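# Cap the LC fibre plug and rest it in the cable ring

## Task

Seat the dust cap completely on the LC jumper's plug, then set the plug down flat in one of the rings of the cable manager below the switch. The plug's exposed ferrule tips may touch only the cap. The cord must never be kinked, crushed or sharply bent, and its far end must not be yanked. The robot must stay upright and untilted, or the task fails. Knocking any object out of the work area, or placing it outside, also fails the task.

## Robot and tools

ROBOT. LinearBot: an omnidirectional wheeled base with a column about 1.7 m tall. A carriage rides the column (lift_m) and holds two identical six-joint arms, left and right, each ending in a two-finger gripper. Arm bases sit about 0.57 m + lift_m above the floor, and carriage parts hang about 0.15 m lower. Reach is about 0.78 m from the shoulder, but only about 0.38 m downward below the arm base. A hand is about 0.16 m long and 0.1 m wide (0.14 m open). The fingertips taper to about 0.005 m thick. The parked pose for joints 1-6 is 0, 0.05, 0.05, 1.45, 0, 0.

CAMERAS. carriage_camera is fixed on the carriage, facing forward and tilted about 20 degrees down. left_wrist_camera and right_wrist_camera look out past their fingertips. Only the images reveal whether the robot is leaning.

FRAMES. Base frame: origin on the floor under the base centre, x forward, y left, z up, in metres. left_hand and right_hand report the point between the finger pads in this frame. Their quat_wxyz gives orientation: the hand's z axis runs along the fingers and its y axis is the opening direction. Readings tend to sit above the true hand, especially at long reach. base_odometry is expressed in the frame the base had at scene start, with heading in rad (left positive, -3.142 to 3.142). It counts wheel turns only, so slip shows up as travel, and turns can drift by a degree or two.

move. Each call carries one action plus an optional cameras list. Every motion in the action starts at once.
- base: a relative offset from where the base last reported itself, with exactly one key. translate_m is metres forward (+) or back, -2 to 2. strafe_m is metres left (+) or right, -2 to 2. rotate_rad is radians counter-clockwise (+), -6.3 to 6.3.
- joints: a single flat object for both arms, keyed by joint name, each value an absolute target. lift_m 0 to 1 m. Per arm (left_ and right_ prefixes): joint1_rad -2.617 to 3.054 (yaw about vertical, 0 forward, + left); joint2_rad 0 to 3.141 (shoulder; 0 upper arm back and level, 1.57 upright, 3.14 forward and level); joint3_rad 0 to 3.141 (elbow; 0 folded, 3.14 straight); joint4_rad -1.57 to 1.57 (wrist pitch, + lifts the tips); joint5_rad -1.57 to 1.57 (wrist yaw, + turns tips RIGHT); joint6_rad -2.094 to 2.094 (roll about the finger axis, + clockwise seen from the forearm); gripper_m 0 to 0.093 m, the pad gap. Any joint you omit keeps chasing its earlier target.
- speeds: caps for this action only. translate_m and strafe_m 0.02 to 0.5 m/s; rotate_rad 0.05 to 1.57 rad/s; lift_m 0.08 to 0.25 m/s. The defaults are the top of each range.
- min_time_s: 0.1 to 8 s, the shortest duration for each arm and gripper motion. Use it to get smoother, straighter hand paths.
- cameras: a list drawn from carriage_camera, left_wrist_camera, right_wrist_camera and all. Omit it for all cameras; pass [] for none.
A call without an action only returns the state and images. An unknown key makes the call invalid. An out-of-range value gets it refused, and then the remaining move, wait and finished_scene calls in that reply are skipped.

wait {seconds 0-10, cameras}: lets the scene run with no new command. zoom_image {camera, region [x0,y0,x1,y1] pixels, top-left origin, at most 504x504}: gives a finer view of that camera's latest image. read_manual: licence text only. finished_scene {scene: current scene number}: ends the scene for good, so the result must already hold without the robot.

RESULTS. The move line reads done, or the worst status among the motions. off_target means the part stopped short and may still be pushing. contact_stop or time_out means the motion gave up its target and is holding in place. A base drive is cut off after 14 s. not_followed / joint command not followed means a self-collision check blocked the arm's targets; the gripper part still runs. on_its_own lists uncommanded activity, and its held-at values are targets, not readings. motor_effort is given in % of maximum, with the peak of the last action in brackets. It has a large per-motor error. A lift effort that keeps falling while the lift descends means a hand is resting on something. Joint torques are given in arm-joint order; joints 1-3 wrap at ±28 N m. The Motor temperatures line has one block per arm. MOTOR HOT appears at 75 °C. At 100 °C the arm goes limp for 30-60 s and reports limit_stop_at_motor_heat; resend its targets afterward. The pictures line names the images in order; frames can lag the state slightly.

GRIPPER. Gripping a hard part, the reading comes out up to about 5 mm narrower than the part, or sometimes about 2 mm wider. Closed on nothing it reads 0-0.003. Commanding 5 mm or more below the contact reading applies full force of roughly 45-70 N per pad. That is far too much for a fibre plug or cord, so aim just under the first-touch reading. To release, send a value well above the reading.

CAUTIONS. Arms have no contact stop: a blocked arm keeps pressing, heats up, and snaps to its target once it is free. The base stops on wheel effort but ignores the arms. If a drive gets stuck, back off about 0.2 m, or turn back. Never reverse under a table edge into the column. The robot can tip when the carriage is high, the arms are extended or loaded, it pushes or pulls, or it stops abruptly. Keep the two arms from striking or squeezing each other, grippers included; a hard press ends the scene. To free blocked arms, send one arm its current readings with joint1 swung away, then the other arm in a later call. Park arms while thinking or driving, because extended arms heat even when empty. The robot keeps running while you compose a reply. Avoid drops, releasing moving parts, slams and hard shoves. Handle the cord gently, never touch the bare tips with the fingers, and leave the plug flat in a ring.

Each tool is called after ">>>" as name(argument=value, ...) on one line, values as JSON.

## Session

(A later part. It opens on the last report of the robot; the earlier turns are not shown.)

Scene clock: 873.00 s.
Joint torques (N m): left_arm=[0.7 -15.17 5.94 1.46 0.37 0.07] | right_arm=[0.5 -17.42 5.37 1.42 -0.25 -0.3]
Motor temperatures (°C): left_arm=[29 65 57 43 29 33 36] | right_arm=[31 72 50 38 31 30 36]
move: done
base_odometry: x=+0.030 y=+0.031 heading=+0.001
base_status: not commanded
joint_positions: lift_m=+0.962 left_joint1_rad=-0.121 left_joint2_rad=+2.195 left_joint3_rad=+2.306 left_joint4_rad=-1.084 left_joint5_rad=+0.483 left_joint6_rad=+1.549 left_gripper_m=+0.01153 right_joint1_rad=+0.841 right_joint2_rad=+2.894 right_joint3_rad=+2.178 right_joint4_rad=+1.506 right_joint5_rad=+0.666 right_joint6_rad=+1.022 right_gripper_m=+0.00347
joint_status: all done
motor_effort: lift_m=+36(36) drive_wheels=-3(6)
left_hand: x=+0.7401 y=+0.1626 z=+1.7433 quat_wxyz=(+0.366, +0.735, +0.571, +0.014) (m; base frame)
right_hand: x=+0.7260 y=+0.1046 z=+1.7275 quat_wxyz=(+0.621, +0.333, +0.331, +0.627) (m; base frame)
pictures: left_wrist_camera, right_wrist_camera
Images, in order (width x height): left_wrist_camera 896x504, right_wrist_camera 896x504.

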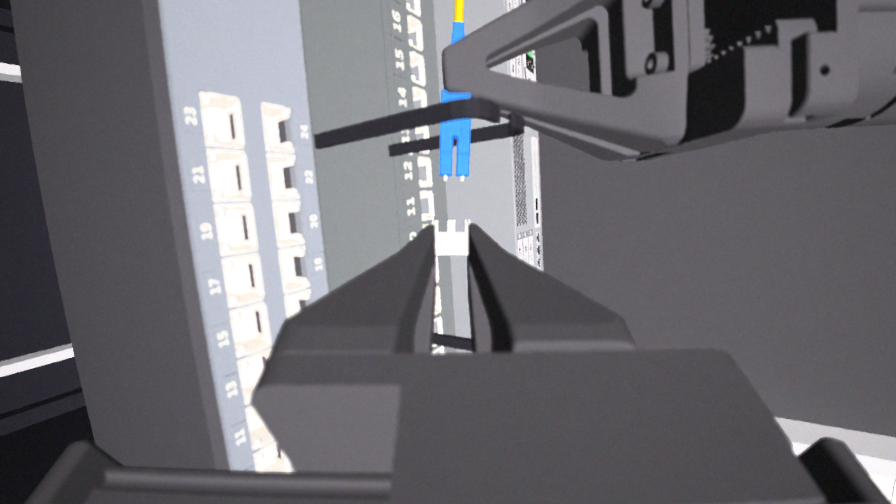

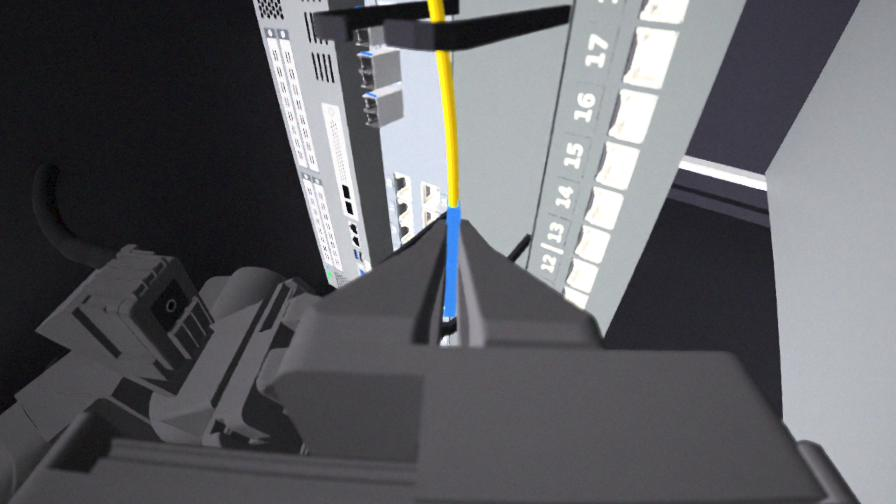

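>>> zoom_image(camera="right_wrist_camera", region=[425, 295, 475, 350])

Scaled by 9.164 from the camera's 896x504 image, which has a finer 1280x720 frame.

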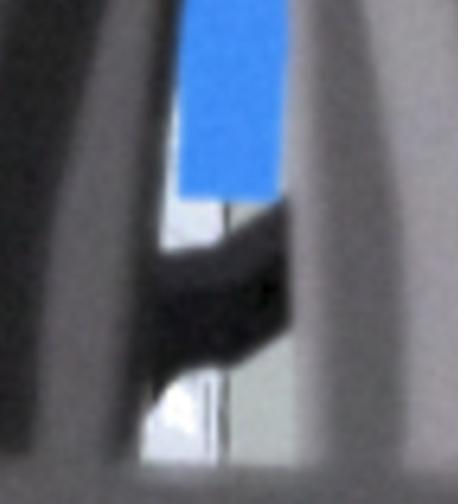

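>>> move(joints={"left_joint1_rad": -0.150, "left_joint3_rad": 2.2587, "left_joint4_rad": -1.035, "left_joint5_rad": 0.449}, min_time_s=1.0, cameras=["left_wrist_camera", "right_wrist_camera"])

>>> zoom_image(camera="left_wrist_camera", region=[395, 120, 515, 270])

>>> zoom_image(camera="right_wrist_camera", region=[415, 285, 485, 355])

Scene clock: 901.37 s.
Joint torques (N m): left_arm=[-0.49 -15.06 6.02 1.48 0.18 0.08] | right_arm=[0.49 -17.39 5.37 1.42 -0.26 -0.3]
Motor temperatures (°C): left_arm=[29 73 55 43 29 33 36] | right_arm=[31 73 50 38 31 30 36]
move: done
base_odometry: x=+0.030 y=+0.031 heading=+0.001
base_status: not commanded
joint_positions: lift_m=+0.962 left_joint1_rad=-0.143 left_joint2_rad=+2.193 left_joint3_rad=+2.275 left_joint4_rad=-1.050 left_joint5_rad=+0.463 left_joint6_rad=+1.549 left_gripper_m=+0.01153 right_joint1_rad=+0.841 right_joint2_rad=+2.894 right_joint3_rad=+2.178 right_joint4_rad=+1.506 right_joint5_rad=+0.666 right_joint6_rad=+1.022 right_gripper_m=+0.00347
joint_status: all done
motor_effort: lift_m=+36(36) drive_wheels=-3(5)
left_hand: x=+0.7410 y=+0.1536 z=+1.7363 quat_wxyz=(+0.362, +0.741, +0.565, +0.020) (m; base frame)
right_hand: x=+0.7260 y=+0.1046 z=+1.7275 quat_wxyz=(+0.621, +0.333, +0.331, +0.627) (m; base frame)
pictures: left_wrist_camera, right_wrist_camera
Images, in order (width x height): left_wrist_camera 896x504, right_wrist_camera 896x504.

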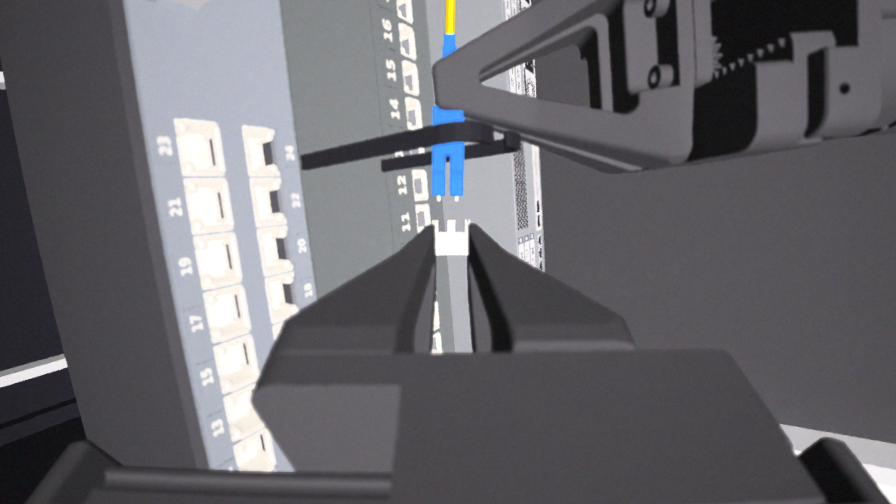

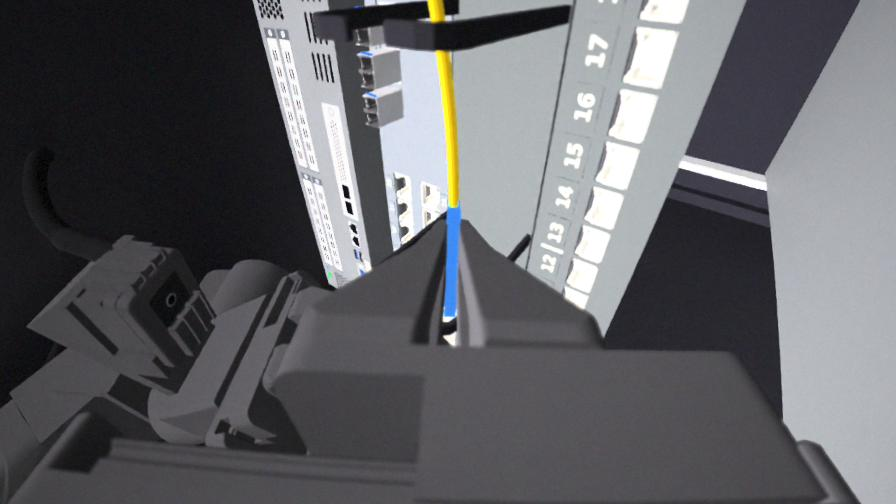

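Scaled by 3.360 from the camera's 896x504 image, which has a finer 1280x720 frame.

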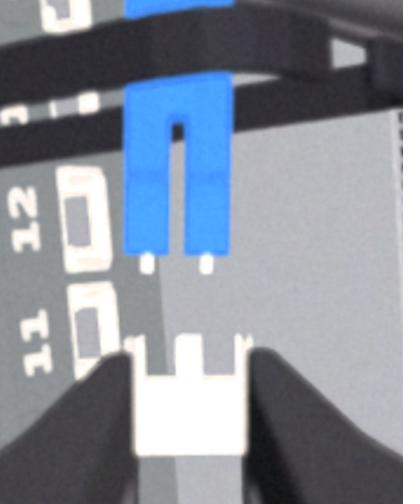

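Scaled by 7.200 from the camera's 896x504 image, which has a finer 1280x720 frame.

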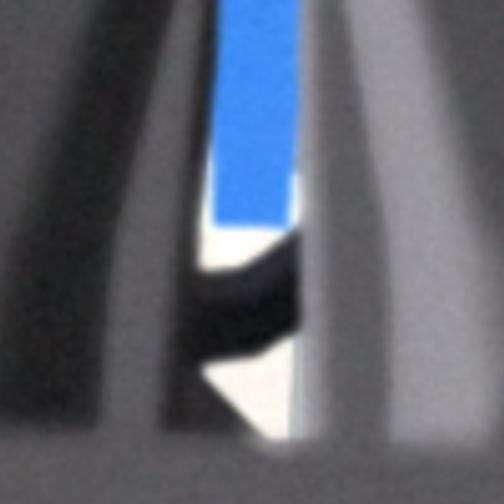

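>>> move(joints={"left_joint1_rad": -0.1634, "left_joint4_rad": -1.026, "left_joint5_rad": 0.4356}, min_time_s=0.8, cameras=["left_wrist_camera", "right_wrist_camera"])

>>> zoom_image(camera="left_wrist_camera", region=[395, 120, 515, 270])

>>> zoom_image(camera="right_wrist_camera", region=[415, 285, 485, 355])

Scene clock: 916.87 s.
Joint torques (N m): left_arm=[-0.57 -15.09 6.08 1.49 0.17 0.08] | right_arm=[0.49 -17.39 5.38 1.42 -0.26 -0.31]
Motor temperatures (°C): left_arm=[29 73 55 42 29 33 36] | right_arm=[31 74 49 38 31 30 36]
move: done
base_odometry: x=+0.030 y=+0.031 heading=+0.001
base_status: not commanded
joint_positions: lift_m=+0.962 left_joint1_rad=-0.156 left_joint2_rad=+2.193 left_joint3_rad=+2.275 left_joint4_rad=-1.040 left_joint5_rad=+0.449 left_joint6_rad=+1.549 left_gripper_m=+0.01153 right_joint1_rad=+0.841 right_joint2_rad=+2.894 right_joint3_rad=+2.178 right_joint4_rad=+1.506 right_joint5_rad=+0.666 right_joint6_rad=+1.022 right_gripper_m=+0.00347
joint_status: all done
motor_effort: lift_m=+36(36) drive_wheels=-4(5)
left_hand: x=+0.7417 y=+0.1485 z=+1.7366 quat_wxyz=(+0.362, +0.744, +0.561, +0.026) (m; base frame)
right_hand: x=+0.7260 y=+0.1046 z=+1.7275 quat_wxyz=(+0.621, +0.333, +0.331, +0.627) (m; base frame)
pictures: left_wrist_camera, right_wrist_camera
Images, in order (width x height): left_wrist_camera 896x504, right_wrist_camera 896x504.

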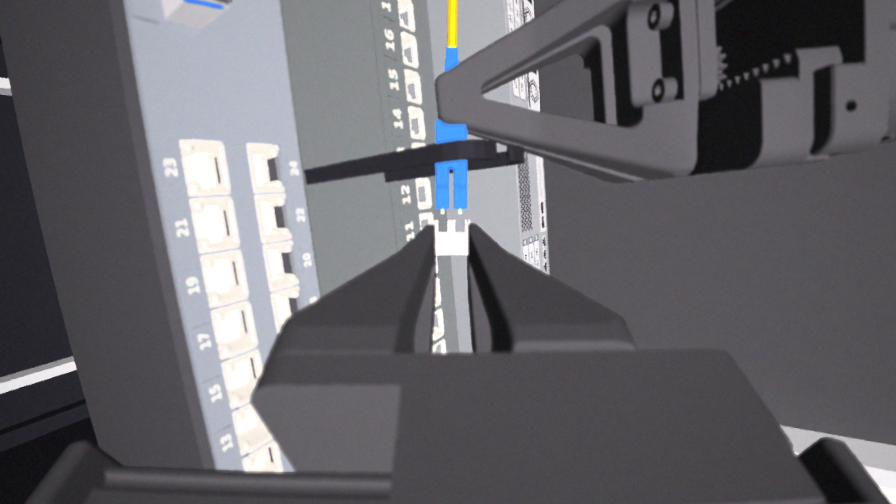

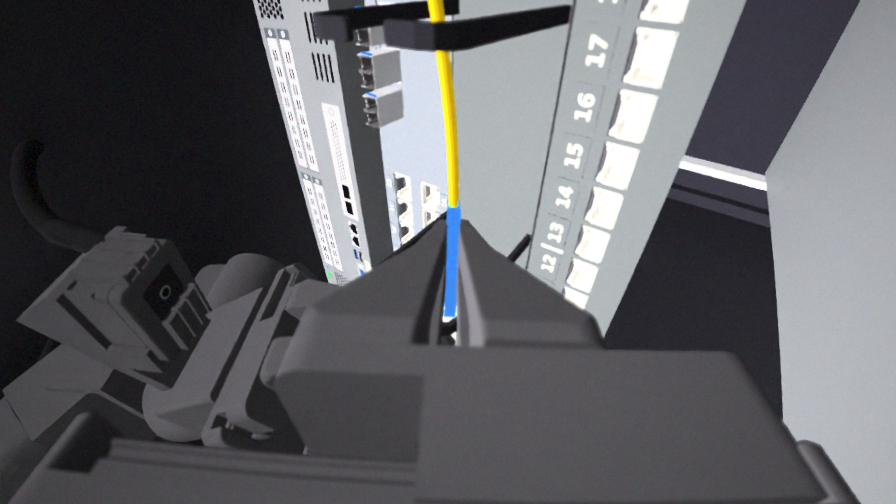

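Scaled by 3.360 from the camera's 896x504 image, which has a finer 1280x720 frame.

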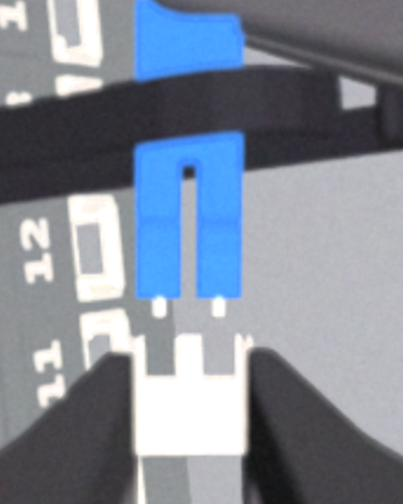

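Scaled by 7.200 from the camera's 896x504 image, which has a finer 1280x720 frame.

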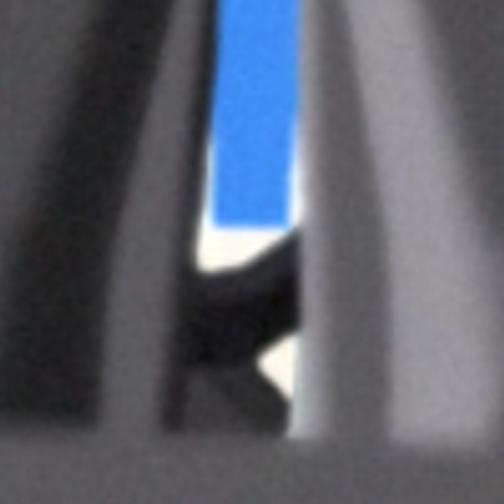

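>>> move(joints={"left_joint1_rad": -0.1814, "left_joint5_rad": 0.4176}, min_time_s=1.0, cameras=["left_wrist_camera", "right_wrist_camera"])

>>> zoom_image(camera="left_wrist_camera", region=[395, 120, 515, 270])

>>> zoom_image(camera="right_wrist_camera", region=[415, 285, 485, 355])

Scene clock: 930.63 s.
Joint torques (N m): left_arm=[-0.72 -15.05 6.05 1.47 0.18 0.07] | right_arm=[0.54 -17.39 5.37 1.41 -0.27 -0.31]
Motor temperatures (°C): left_arm=[29 74 55 43 29 33 36] | right_arm=[31 75 49 38 31 30 36]
move: done
MOTOR HOT: joint 2 (shoulder) of the right arm reports 75 °C; the controller stops that arm at 100 °C. To cool a motor, set the load down, stop pushing, or move to a pose that needs little force.
base_odometry: x=+0.030 y=+0.031 heading=+0.001
base_status: not commanded
joint_positions: lift_m=+0.962 left_joint1_rad=-0.172 left_joint2_rad=+2.193 left_joint3_rad=+2.275 left_joint4_rad=-1.037 left_joint5_rad=+0.430 left_joint6_rad=+1.549 left_gripper_m=+0.01153 right_joint1_rad=+0.841 right_joint2_rad=+2.894 right_joint3_rad=+2.178 right_joint4_rad=+1.507 right_joint5_rad=+0.666 right_joint6_rad=+1.022 right_gripper_m=+0.00347
joint_status: all done
motor_effort: lift_m=+36(36) drive_wheels=-4(4)
left_hand: x=+0.7411 y=+0.1430 z=+1.7359 quat_wxyz=(+0.358, +0.748, +0.558, +0.031) (m; base frame)
right_hand: x=+0.7260 y=+0.1046 z=+1.7276 quat_wxyz=(+0.621, +0.333, +0.330, +0.627) (m; base frame)
pictures: left_wrist_camera, right_wrist_camera
Images, in order (width x height): left_wrist_camera 896x504, right_wrist_camera 896x504.

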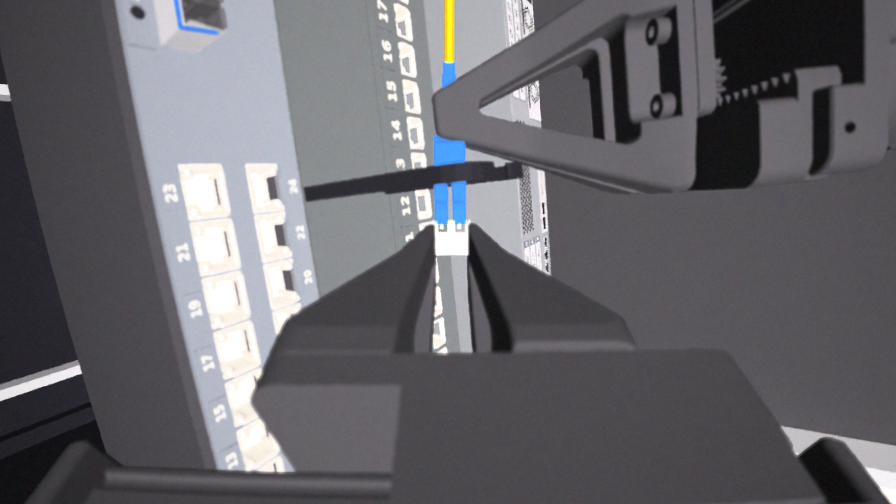

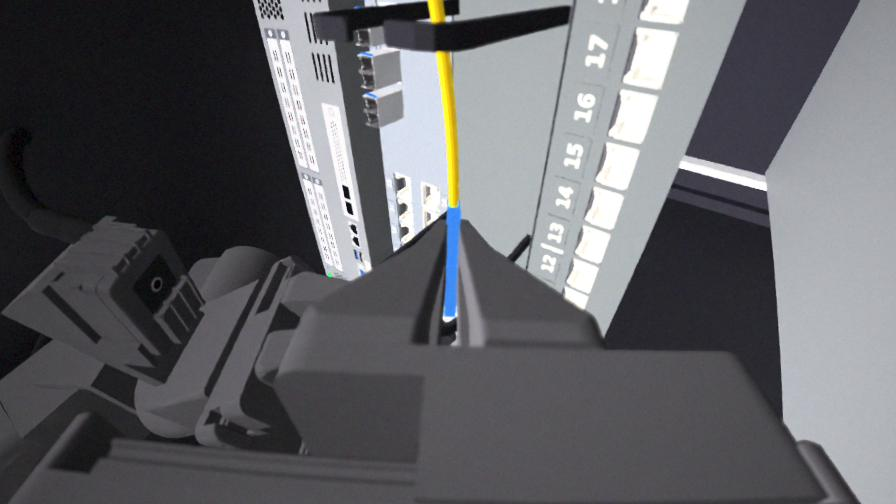

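Scaled by 3.360 from the camera's 896x504 image, which has a finer 1280x720 frame.

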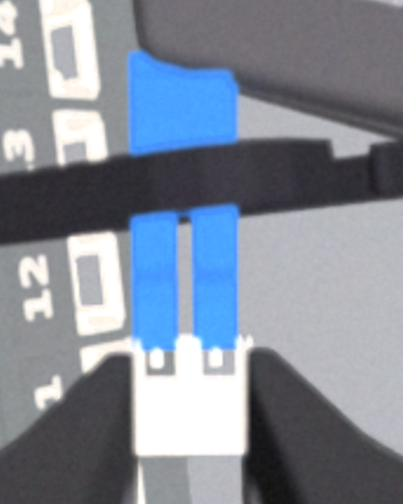

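Scaled by 7.200 from the camera's 896x504 image, which has a finer 1280x720 frame.

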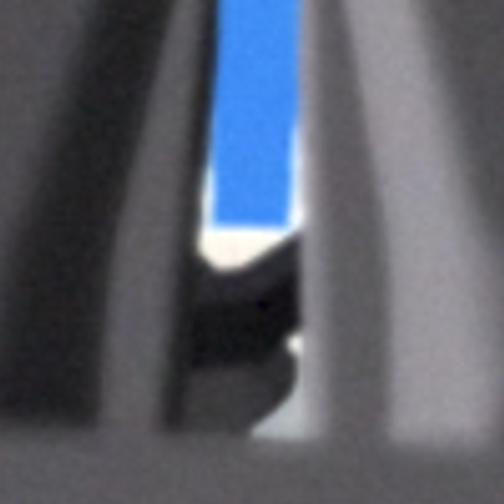

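>>> move(joints={"left_joint1_rad": -0.2034, "left_joint3_rad": 2.2555, "left_joint4_rad": -1.017, "left_joint5_rad": 0.3956}, min_time_s=1.2, cameras=["left_wrist_camera", "right_wrist_camera"])

>>> zoom_image(camera="left_wrist_camera", region=[395, 120, 515, 270])

>>> zoom_image(camera="right_wrist_camera", region=[415, 285, 485, 355])

Scene clock: 941.43 s.
Joint torques (N m): left_arm=[-1.13 -15.08 5.81 1.49 0.25 0.07] | right_arm=[0.5 -17.42 5.37 1.4 -0.39 -0.3]
Motor temperatures (°C): left_arm=[29 74 54 43 29 33 36] | right_arm=[31 75 49 38 31 30 36]
move: done
MOTOR HOT: still on. Joint 2 (shoulder) of the right arm reports 75 °C.
base_odometry: x=+0.030 y=+0.031 heading=+0.001
base_status: not commanded
joint_positions: lift_m=+0.962 left_joint1_rad=-0.189 left_joint2_rad=+2.193 left_joint3_rad=+2.275 left_joint4_rad=-1.028 left_joint5_rad=+0.399 left_joint6_rad=+1.549 left_gripper_m=+0.01153 right_joint1_rad=+0.841 right_joint2_rad=+2.894 right_joint3_rad=+2.178 right_joint4_rad=+1.508 right_joint5_rad=+0.677 right_joint6_rad=+1.022 right_gripper_m=+0.00347
joint_status: all done
motor_effort: lift_m=+36(36) drive_wheels=-1(6)
left_hand: x=+0.7420 y=+0.1382 z=+1.7354 quat_wxyz=(+0.353, +0.752, +0.556, +0.043) (m; base frame)
right_hand: x=+0.7265 y=+0.1028 z=+1.7267 quat_wxyz=(+0.622, +0.338, +0.329, +0.625) (m; base frame)
pictures: left_wrist_camera, right_wrist_camera
Images, in order (width x height): left_wrist_camera 896x504, right_wrist_camera 896x504.

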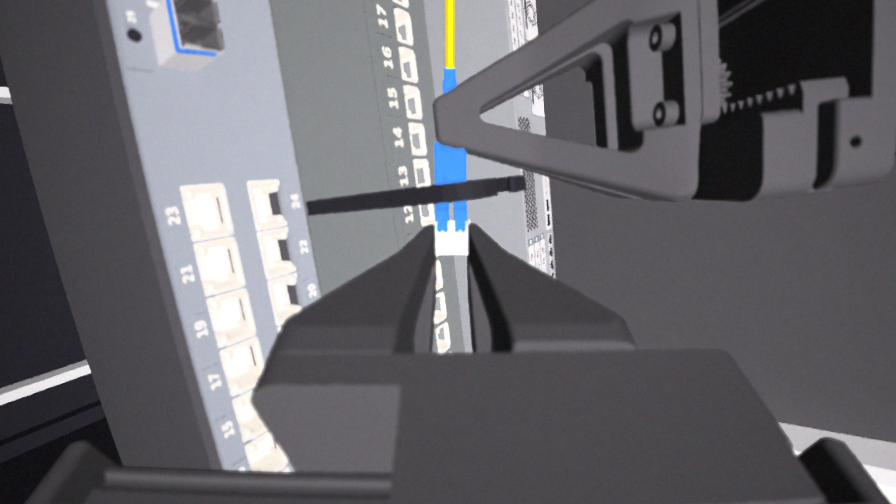

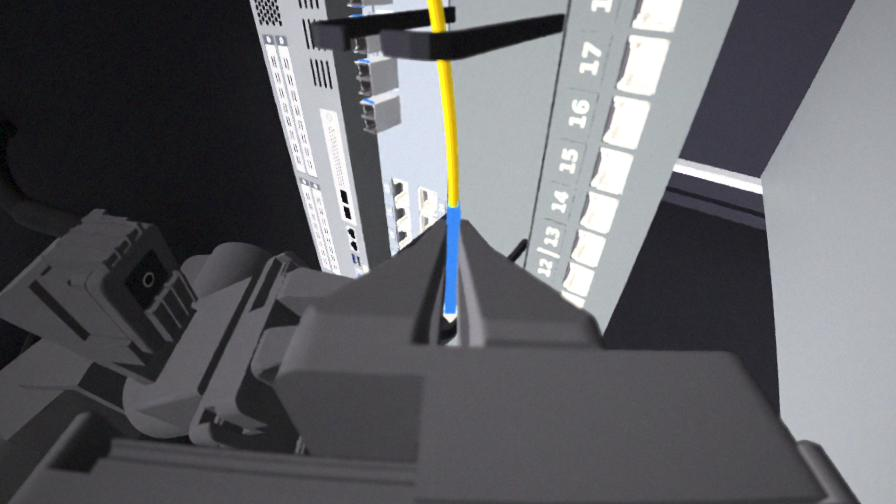

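Scaled by 3.360 from the camera's 896x504 image, which has a finer 1280x720 frame.

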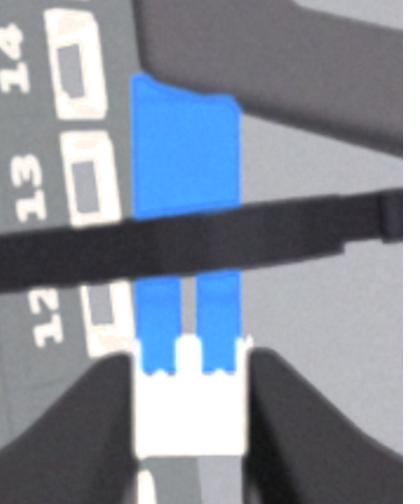

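Scaled by 7.200 from the camera's 896x504 image, which has a finer 1280x720 frame.

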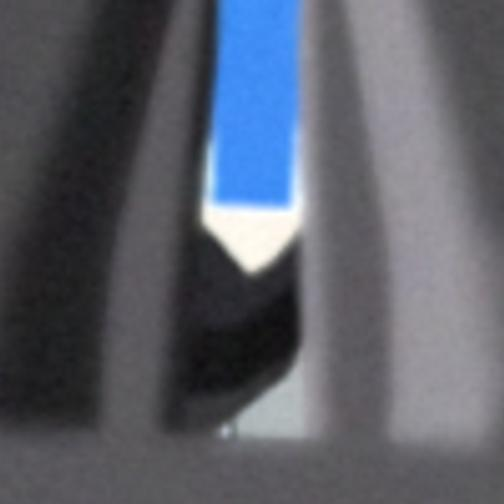

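>>> move(joints={"left_joint1_rad": -0.228, "left_joint5_rad": 0.384}, min_time_s=1.2, cameras=["left_wrist_camera", "right_wrist_camera"])

>>> zoom_image(camera="left_wrist_camera", region=[395, 120, 515, 270])

>>> zoom_image(camera="right_wrist_camera", region=[415, 285, 485, 355])

Scene clock: 947.57 s.
Joint torques (N m): left_arm=[-1.76 -15.08 5.79 1.43 0.38 0.07] | right_arm=[0.49 -17.39 5.33 1.32 -0.58 -0.29]
Motor temperatures (°C): left_arm=[29 75 54 42 29 33 36] | right_arm=[31 75 49 38 32 30 36]
move: off_target
MOTOR HOT: joint 2 (shoulder) of the left arm reports 75 °C; the controller stops that arm at 100 °C. To cool a motor, set the load down, stop pushing, or move to a pose that needs little force.
MOTOR HOT: still on. Joint 2 (shoulder) of the right arm reports 75 °C.
base_odometry: x=+0.030 y=+0.031 heading=+0.001
base_status: not commanded
joint_positions: lift_m=+0.962 left_joint1_rad=-0.205 left_joint2_rad=+2.193 left_joint3_rad=+2.275 left_joint4_rad=-1.021 left_joint5_rad=+0.372 left_joint6_rad=+1.549 left_gripper_m=+0.01153 right_joint1_rad=+0.841 right_joint2_rad=+2.894 right_joint3_rad=+2.178 right_joint4_rad=+1.513 right_joint5_rad=+0.694 right_joint6_rad=+1.021 right_gripper_m=+0.00347
joint_status: left_joint1_rad off_target (ended at -0.205, target -0.228); the others done
motor_effort: lift_m=+36(36) drive_wheels=+0(5)
left_hand: x=+0.7423 y=+0.1333 z=+1.7350 quat_wxyz=(+0.348, +0.755, +0.553, +0.053) (m; base frame)
right_hand: x=+0.7268 y=+0.0998 z=+1.7262 quat_wxyz=(+0.623, +0.345, +0.325, +0.622) (m; base frame)
pictures: left_wrist_camera, right_wrist_camera
Images, in order (width x height): left_wrist_camera 896x504, right_wrist_camera 896x504.

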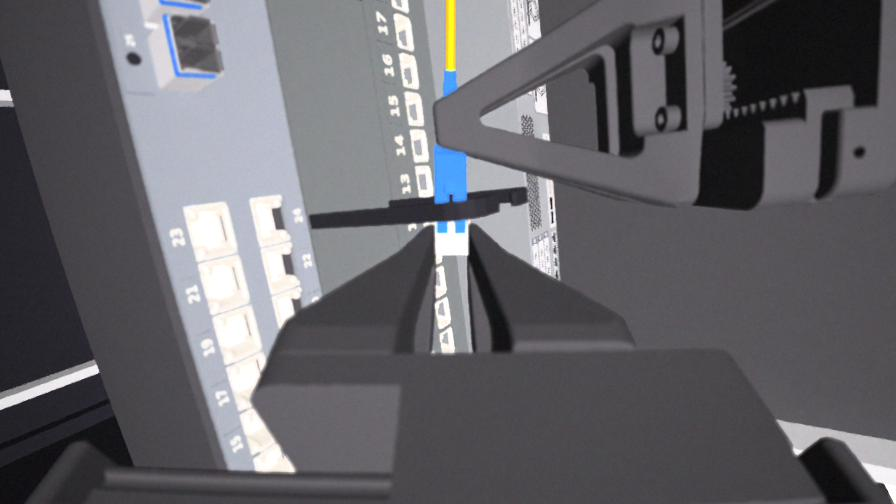

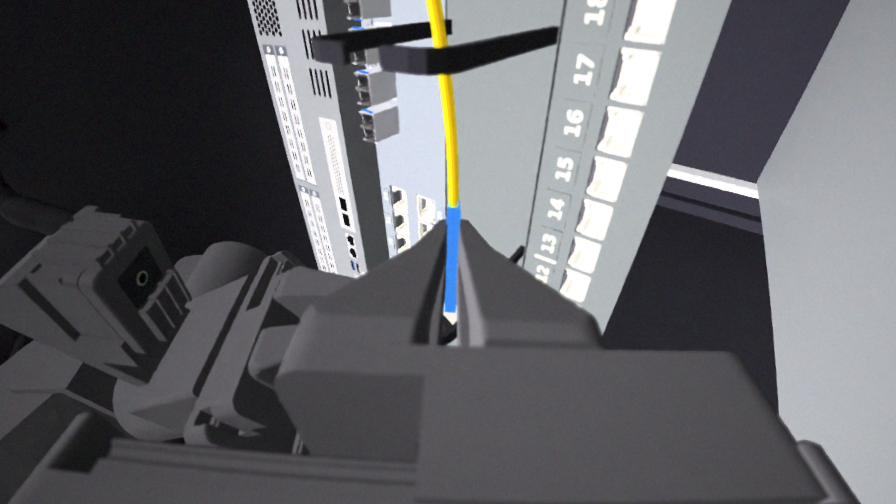

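Scaled by 3.360 from the camera's 896x504 image, which has a finer 1280x720 frame.

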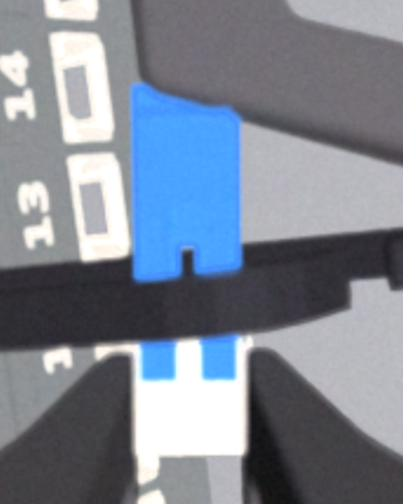

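Scaled by 7.200 from the camera's 896x504 image, which has a finer 1280x720 frame.

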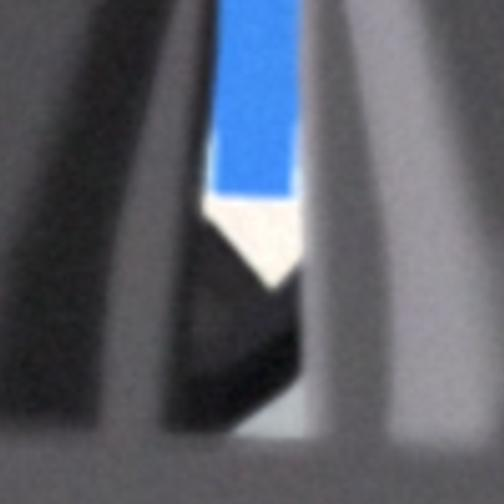

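>>> move(joints={"left_joint1_rad": -0.262, "left_joint5_rad": 0.375, "right_joint5_rad": 0.625, "right_joint1_rad": 0.862}, min_time_s=1.2, cameras=["left_wrist_camera", "right_wrist_camera"])

>>> zoom_image(camera="left_wrist_camera", region=[395, 120, 515, 270])

>>> zoom_image(camera="right_wrist_camera", region=[415, 285, 485, 355])

Scene clock: 965.10 s.
Joint torques (N m): left_arm=[-2.93 -14.43 5.79 1.43 0.63 0.07] | right_arm=[2.11 -17.36 5.31 1.13 -1.09 -0.28]
Motor temperatures (°C): left_arm=[30 76 53 42 29 33 36] | right_arm=[31 76 49 38 32 30 36]
move: off_target
MOTOR HOT: still on. Joint 2 (shoulder) of the left arm reports 76 °C.
MOTOR HOT: still on. Joint 2 (shoulder) of the right arm reports 76 °C.
base_odometry: x=+0.030 y=+0.031 heading=+0.001
base_status: not commanded
joint_positions: lift_m=+0.962 left_joint1_rad=-0.225 left_joint2_rad=+2.186 left_joint3_rad=+2.275 left_joint4_rad=-1.019 left_joint5_rad=+0.335 left_joint6_rad=+1.549 left_gripper_m=+0.01153 right_joint1_rad=+0.841 right_joint2_rad=+2.894 right_joint3_rad=+2.178 right_joint4_rad=+1.527 right_joint5_rad=+0.694 right_joint6_rad=+1.020 right_gripper_m=+0.00347
joint_status: left_joint1_rad off_target (ended at -0.225, target -0.262); left_joint5_rad off_target (ended at +0.335, target +0.375); right_joint1_rad off_target (ended at +0.841, target +0.862); right_joint5_rad off_target (ended at +0.694, target +0.625)
motor_effort: lift_m=+36(36) drive_wheels=-2(6)
left_hand: x=+0.7411 y=+0.1287 z=+1.7373 quat_wxyz=(+0.342, +0.759, +0.550, +0.066) (m; base frame)
right_hand: x=+0.7254 y=+0.0982 z=+1.7282 quat_wxyz=(+0.623, +0.346, +0.319, +0.625) (m; base frame)
pictures: left_wrist_camera, right_wrist_camera
Images, in order (width x height): left_wrist_camera 896x504, right_wrist_camera 896x504.

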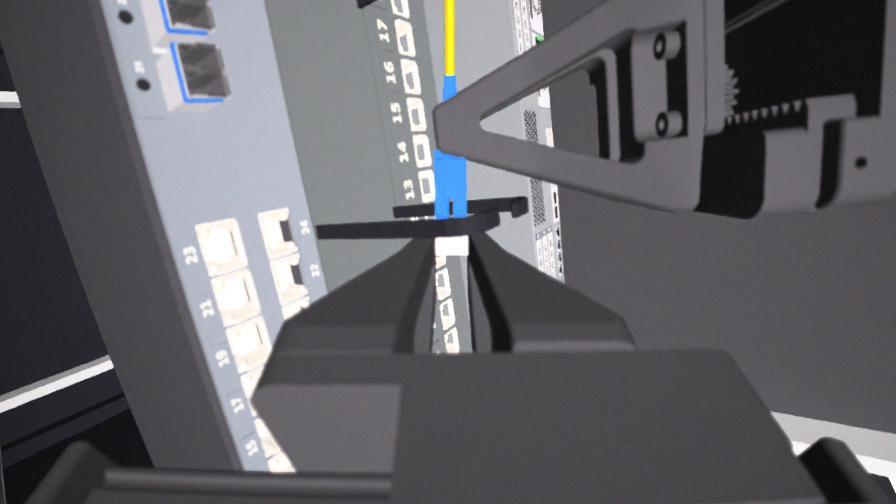

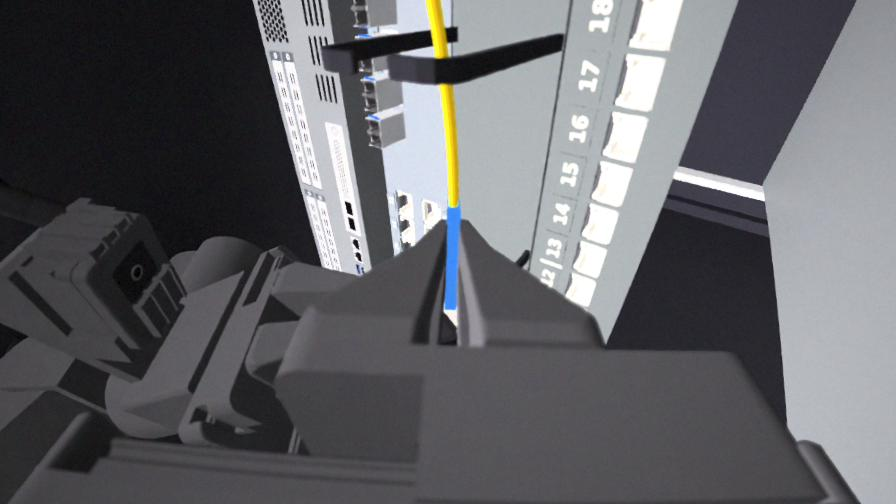

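Scaled by 3.360 from the camera's 896x504 image, which has a finer 1280x720 frame.

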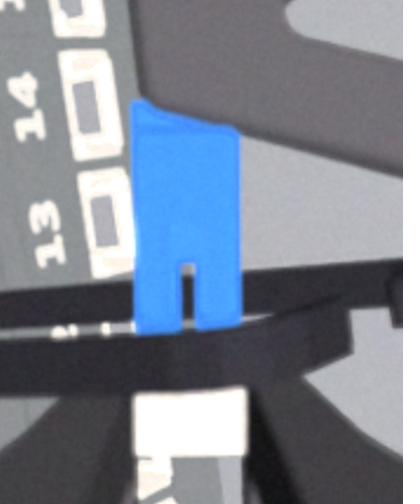

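Scaled by 7.200 from the camera's 896x504 image, which has a finer 1280x720 frame.

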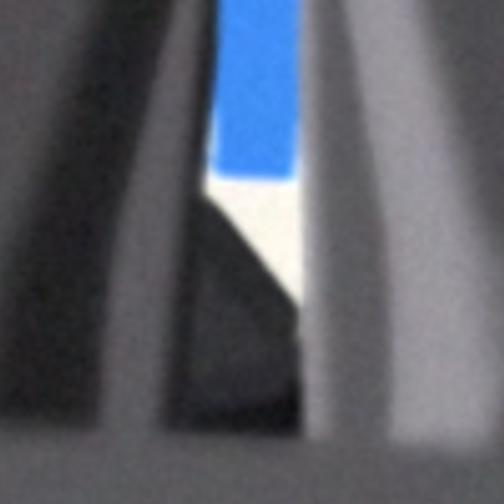

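>>> move(joints={"left_joint1_rad": -0.232, "left_joint5_rad": 0.385, "right_joint5_rad": 0.560, "right_joint1_rad": 0.885}, min_time_s=1.2, cameras=["left_wrist_camera", "right_wrist_camera"])

>>> zoom_image(camera="left_wrist_camera", region=[395, 120, 515, 270])

>>> zoom_image(camera="right_wrist_camera", region=[415, 285, 485, 355])

Scene clock: 974.23 s.
Joint torques (N m): left_arm=[-1.16 -13.94 5.78 1.58 0.74 0.07] | right_arm=[4.4 -17.36 5.78 1.11 -1.38 -0.24]
Motor temperatures (°C): left_arm=[30 80 53 42 29 33 36] | right_arm=[31 76 48 38 32 30 36]
move: off_target
MOTOR HOT: still on. Joint 2 (shoulder) of the left arm reports 80 °C.
MOTOR HOT: still on. Joint 2 (shoulder) of the right arm reports 76 °C.
base_odometry: x=+0.030 y=+0.031 heading=+0.001
base_status: not commanded
joint_positions: lift_m=+0.962 left_joint1_rad=-0.217 left_joint2_rad=+2.180 left_joint3_rad=+2.275 left_joint4_rad=-1.034 left_joint5_rad=+0.332 left_joint6_rad=+1.549 left_gripper_m=+0.01153 right_joint1_rad=+0.841 right_joint2_rad=+2.894 right_joint3_rad=+2.174 right_joint4_rad=+1.529 right_joint5_rad=+0.656 right_joint6_rad=+1.017 right_gripper_m=+0.00347
joint_status: left_joint5_rad off_target (ended at +0.331, target +0.385); right_joint1_rad off_target (ended at +0.841, target +0.885); right_joint5_rad off_target (ended at +0.657, target +0.560); the others done
motor_effort: lift_m=+36(36) drive_wheels=+1(6)
left_hand: x=+0.7394 y=+0.1339 z=+1.7380 quat_wxyz=(+0.338, +0.757, +0.555, +0.066) (m; base frame)
right_hand: x=+0.7234 y=+0.1036 z=+1.7297 quat_wxyz=(+0.622, +0.329, +0.324, +0.632) (m; base frame)
pictures: left_wrist_camera, right_wrist_camera
Images, in order (width x height): left_wrist_camera 896x504, right_wrist_camera 896x504.

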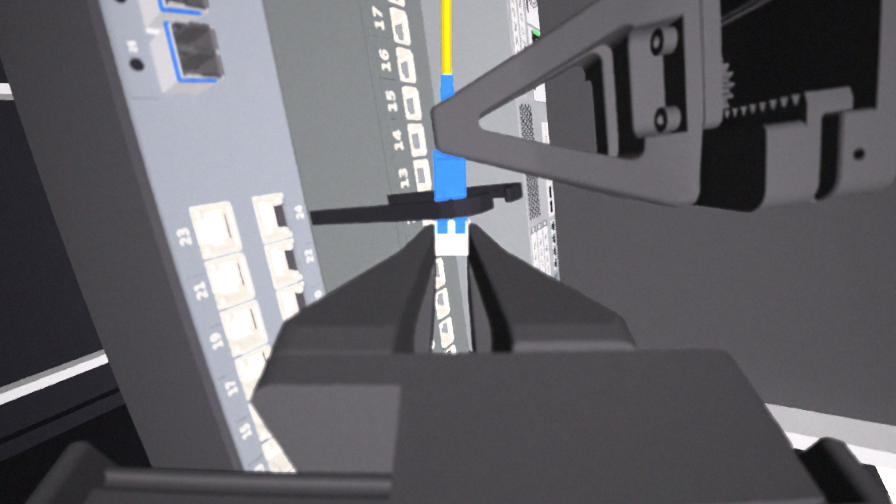

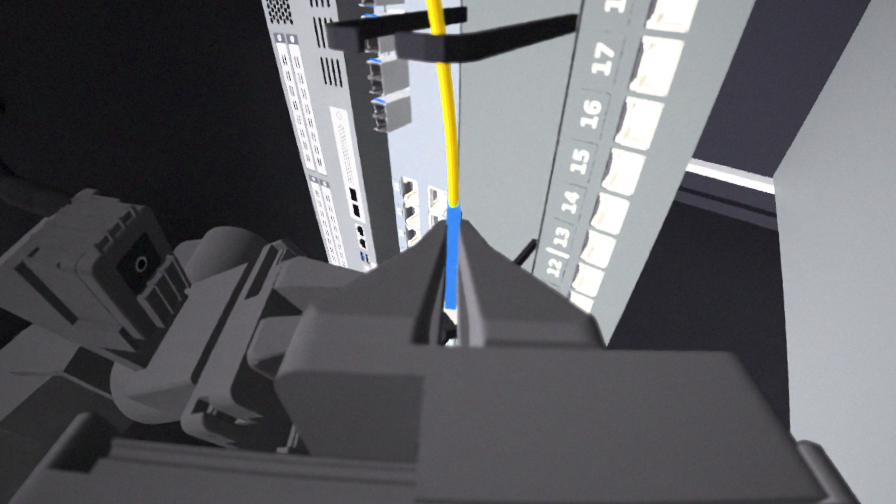

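Scaled by 3.360 from the camera's 896x504 image, which has a finer 1280x720 frame.

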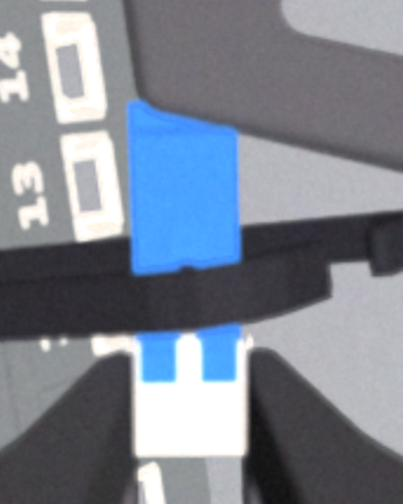

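Scaled by 7.200 from the camera's 896x504 image, which has a finer 1280x720 frame.

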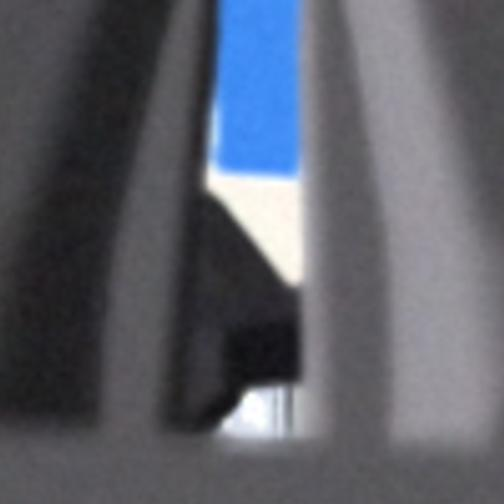

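>>> move(joints={"left_joint1_rad": -0.275, "left_joint5_rad": 0.36}, min_time_s=1.2, cameras=["left_wrist_camera", "right_wrist_camera"])

>>> zoom_image(camera="left_wrist_camera", region=[395, 120, 515, 270])

>>> zoom_image(camera="right_wrist_camera", region=[415, 285, 485, 355])

Scene clock: 983.13 s.
Joint torques (N m): left_arm=[-3.71 -13.85 5.79 1.59 0.79 0.07] | right_arm=[4.38 -17.36 5.89 1.11 -1.37 -0.23]
Motor temperatures (°C): left_arm=[30 82 53 42 30 33 36] | right_arm=[32 77 48 37 33 30 36]
move: off_target
MOTOR HOT: still on. Joint 2 (shoulder) of the left arm reports 82 °C.
MOTOR HOT: still on. Joint 2 (shoulder) of the right arm reports 77 °C.
base_odometry: x=+0.030 y=+0.031 heading=+0.001
base_status: not commanded
joint_positions: lift_m=+0.962 left_joint1_rad=-0.228 left_joint2_rad=+2.179 left_joint3_rad=+2.275 left_joint4_rad=-1.034 left_joint5_rad=+0.302 left_joint6_rad=+1.549 left_gripper_m=+0.01153 right_joint1_rad=+0.841 right_joint2_rad=+2.894 right_joint3_rad=+2.172 right_joint4_rad=+1.530 right_joint5_rad=+0.657 right_joint6_rad=+1.016 right_gripper_m=+0.00347
joint_status: left_joint1_rad off_target (ended at -0.228, target -0.275); left_joint5_rad off_target (ended at +0.302, target +0.360)
motor_effort: lift_m=+36(36) drive_wheels=-1(5)
left_hand: x=+0.7392 y=+0.1329 z=+1.7374 quat_wxyz=(+0.331, +0.759, +0.556, +0.076) (m; base frame)
right_hand: x=+0.7234 y=+0.1034 z=+1.7291 quat_wxyz=(+0.622, +0.329, +0.325, +0.631) (m; base frame)
pictures: left_wrist_camera, right_wrist_camera
Images, in order (width x height): left_wrist_camera 896x504, right_wrist_camera 896x504.

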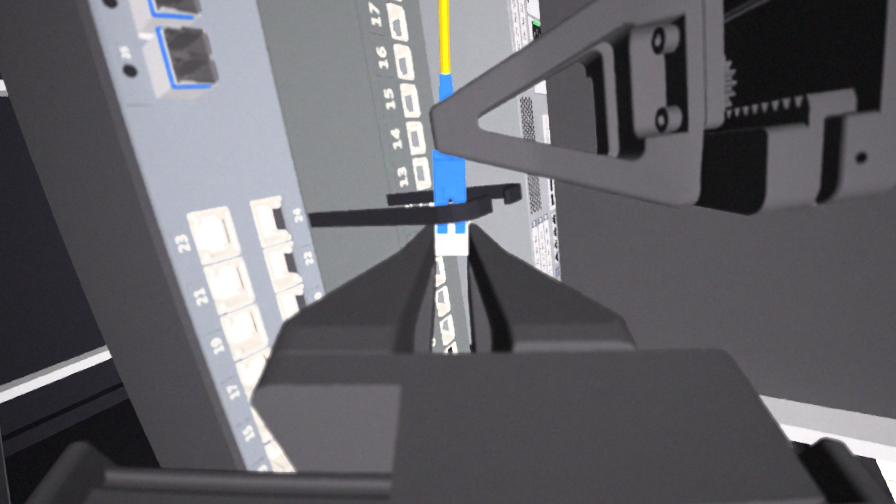

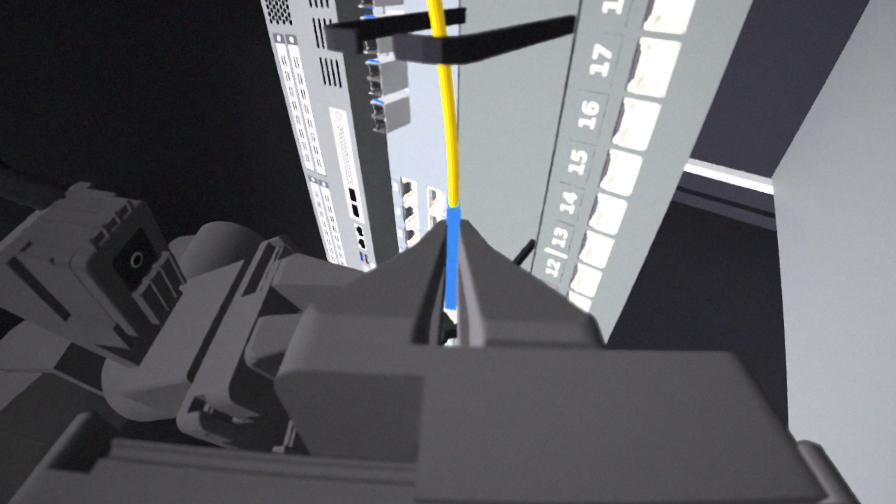

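Scaled by 3.360 from the camera's 896x504 image, which has a finer 1280x720 frame.

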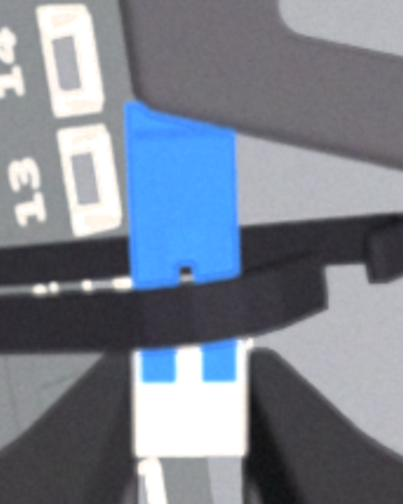

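Scaled by 7.200 from the camera's 896x504 image, which has a finer 1280x720 frame.

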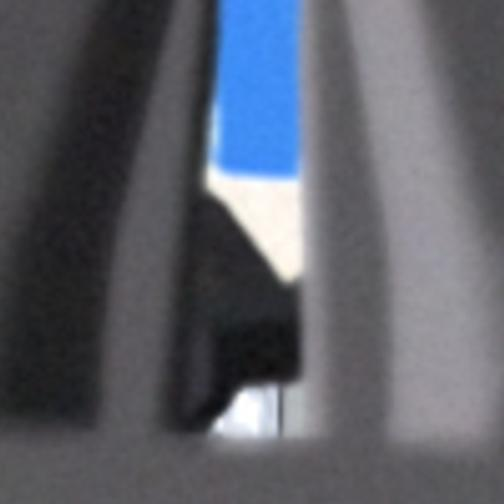

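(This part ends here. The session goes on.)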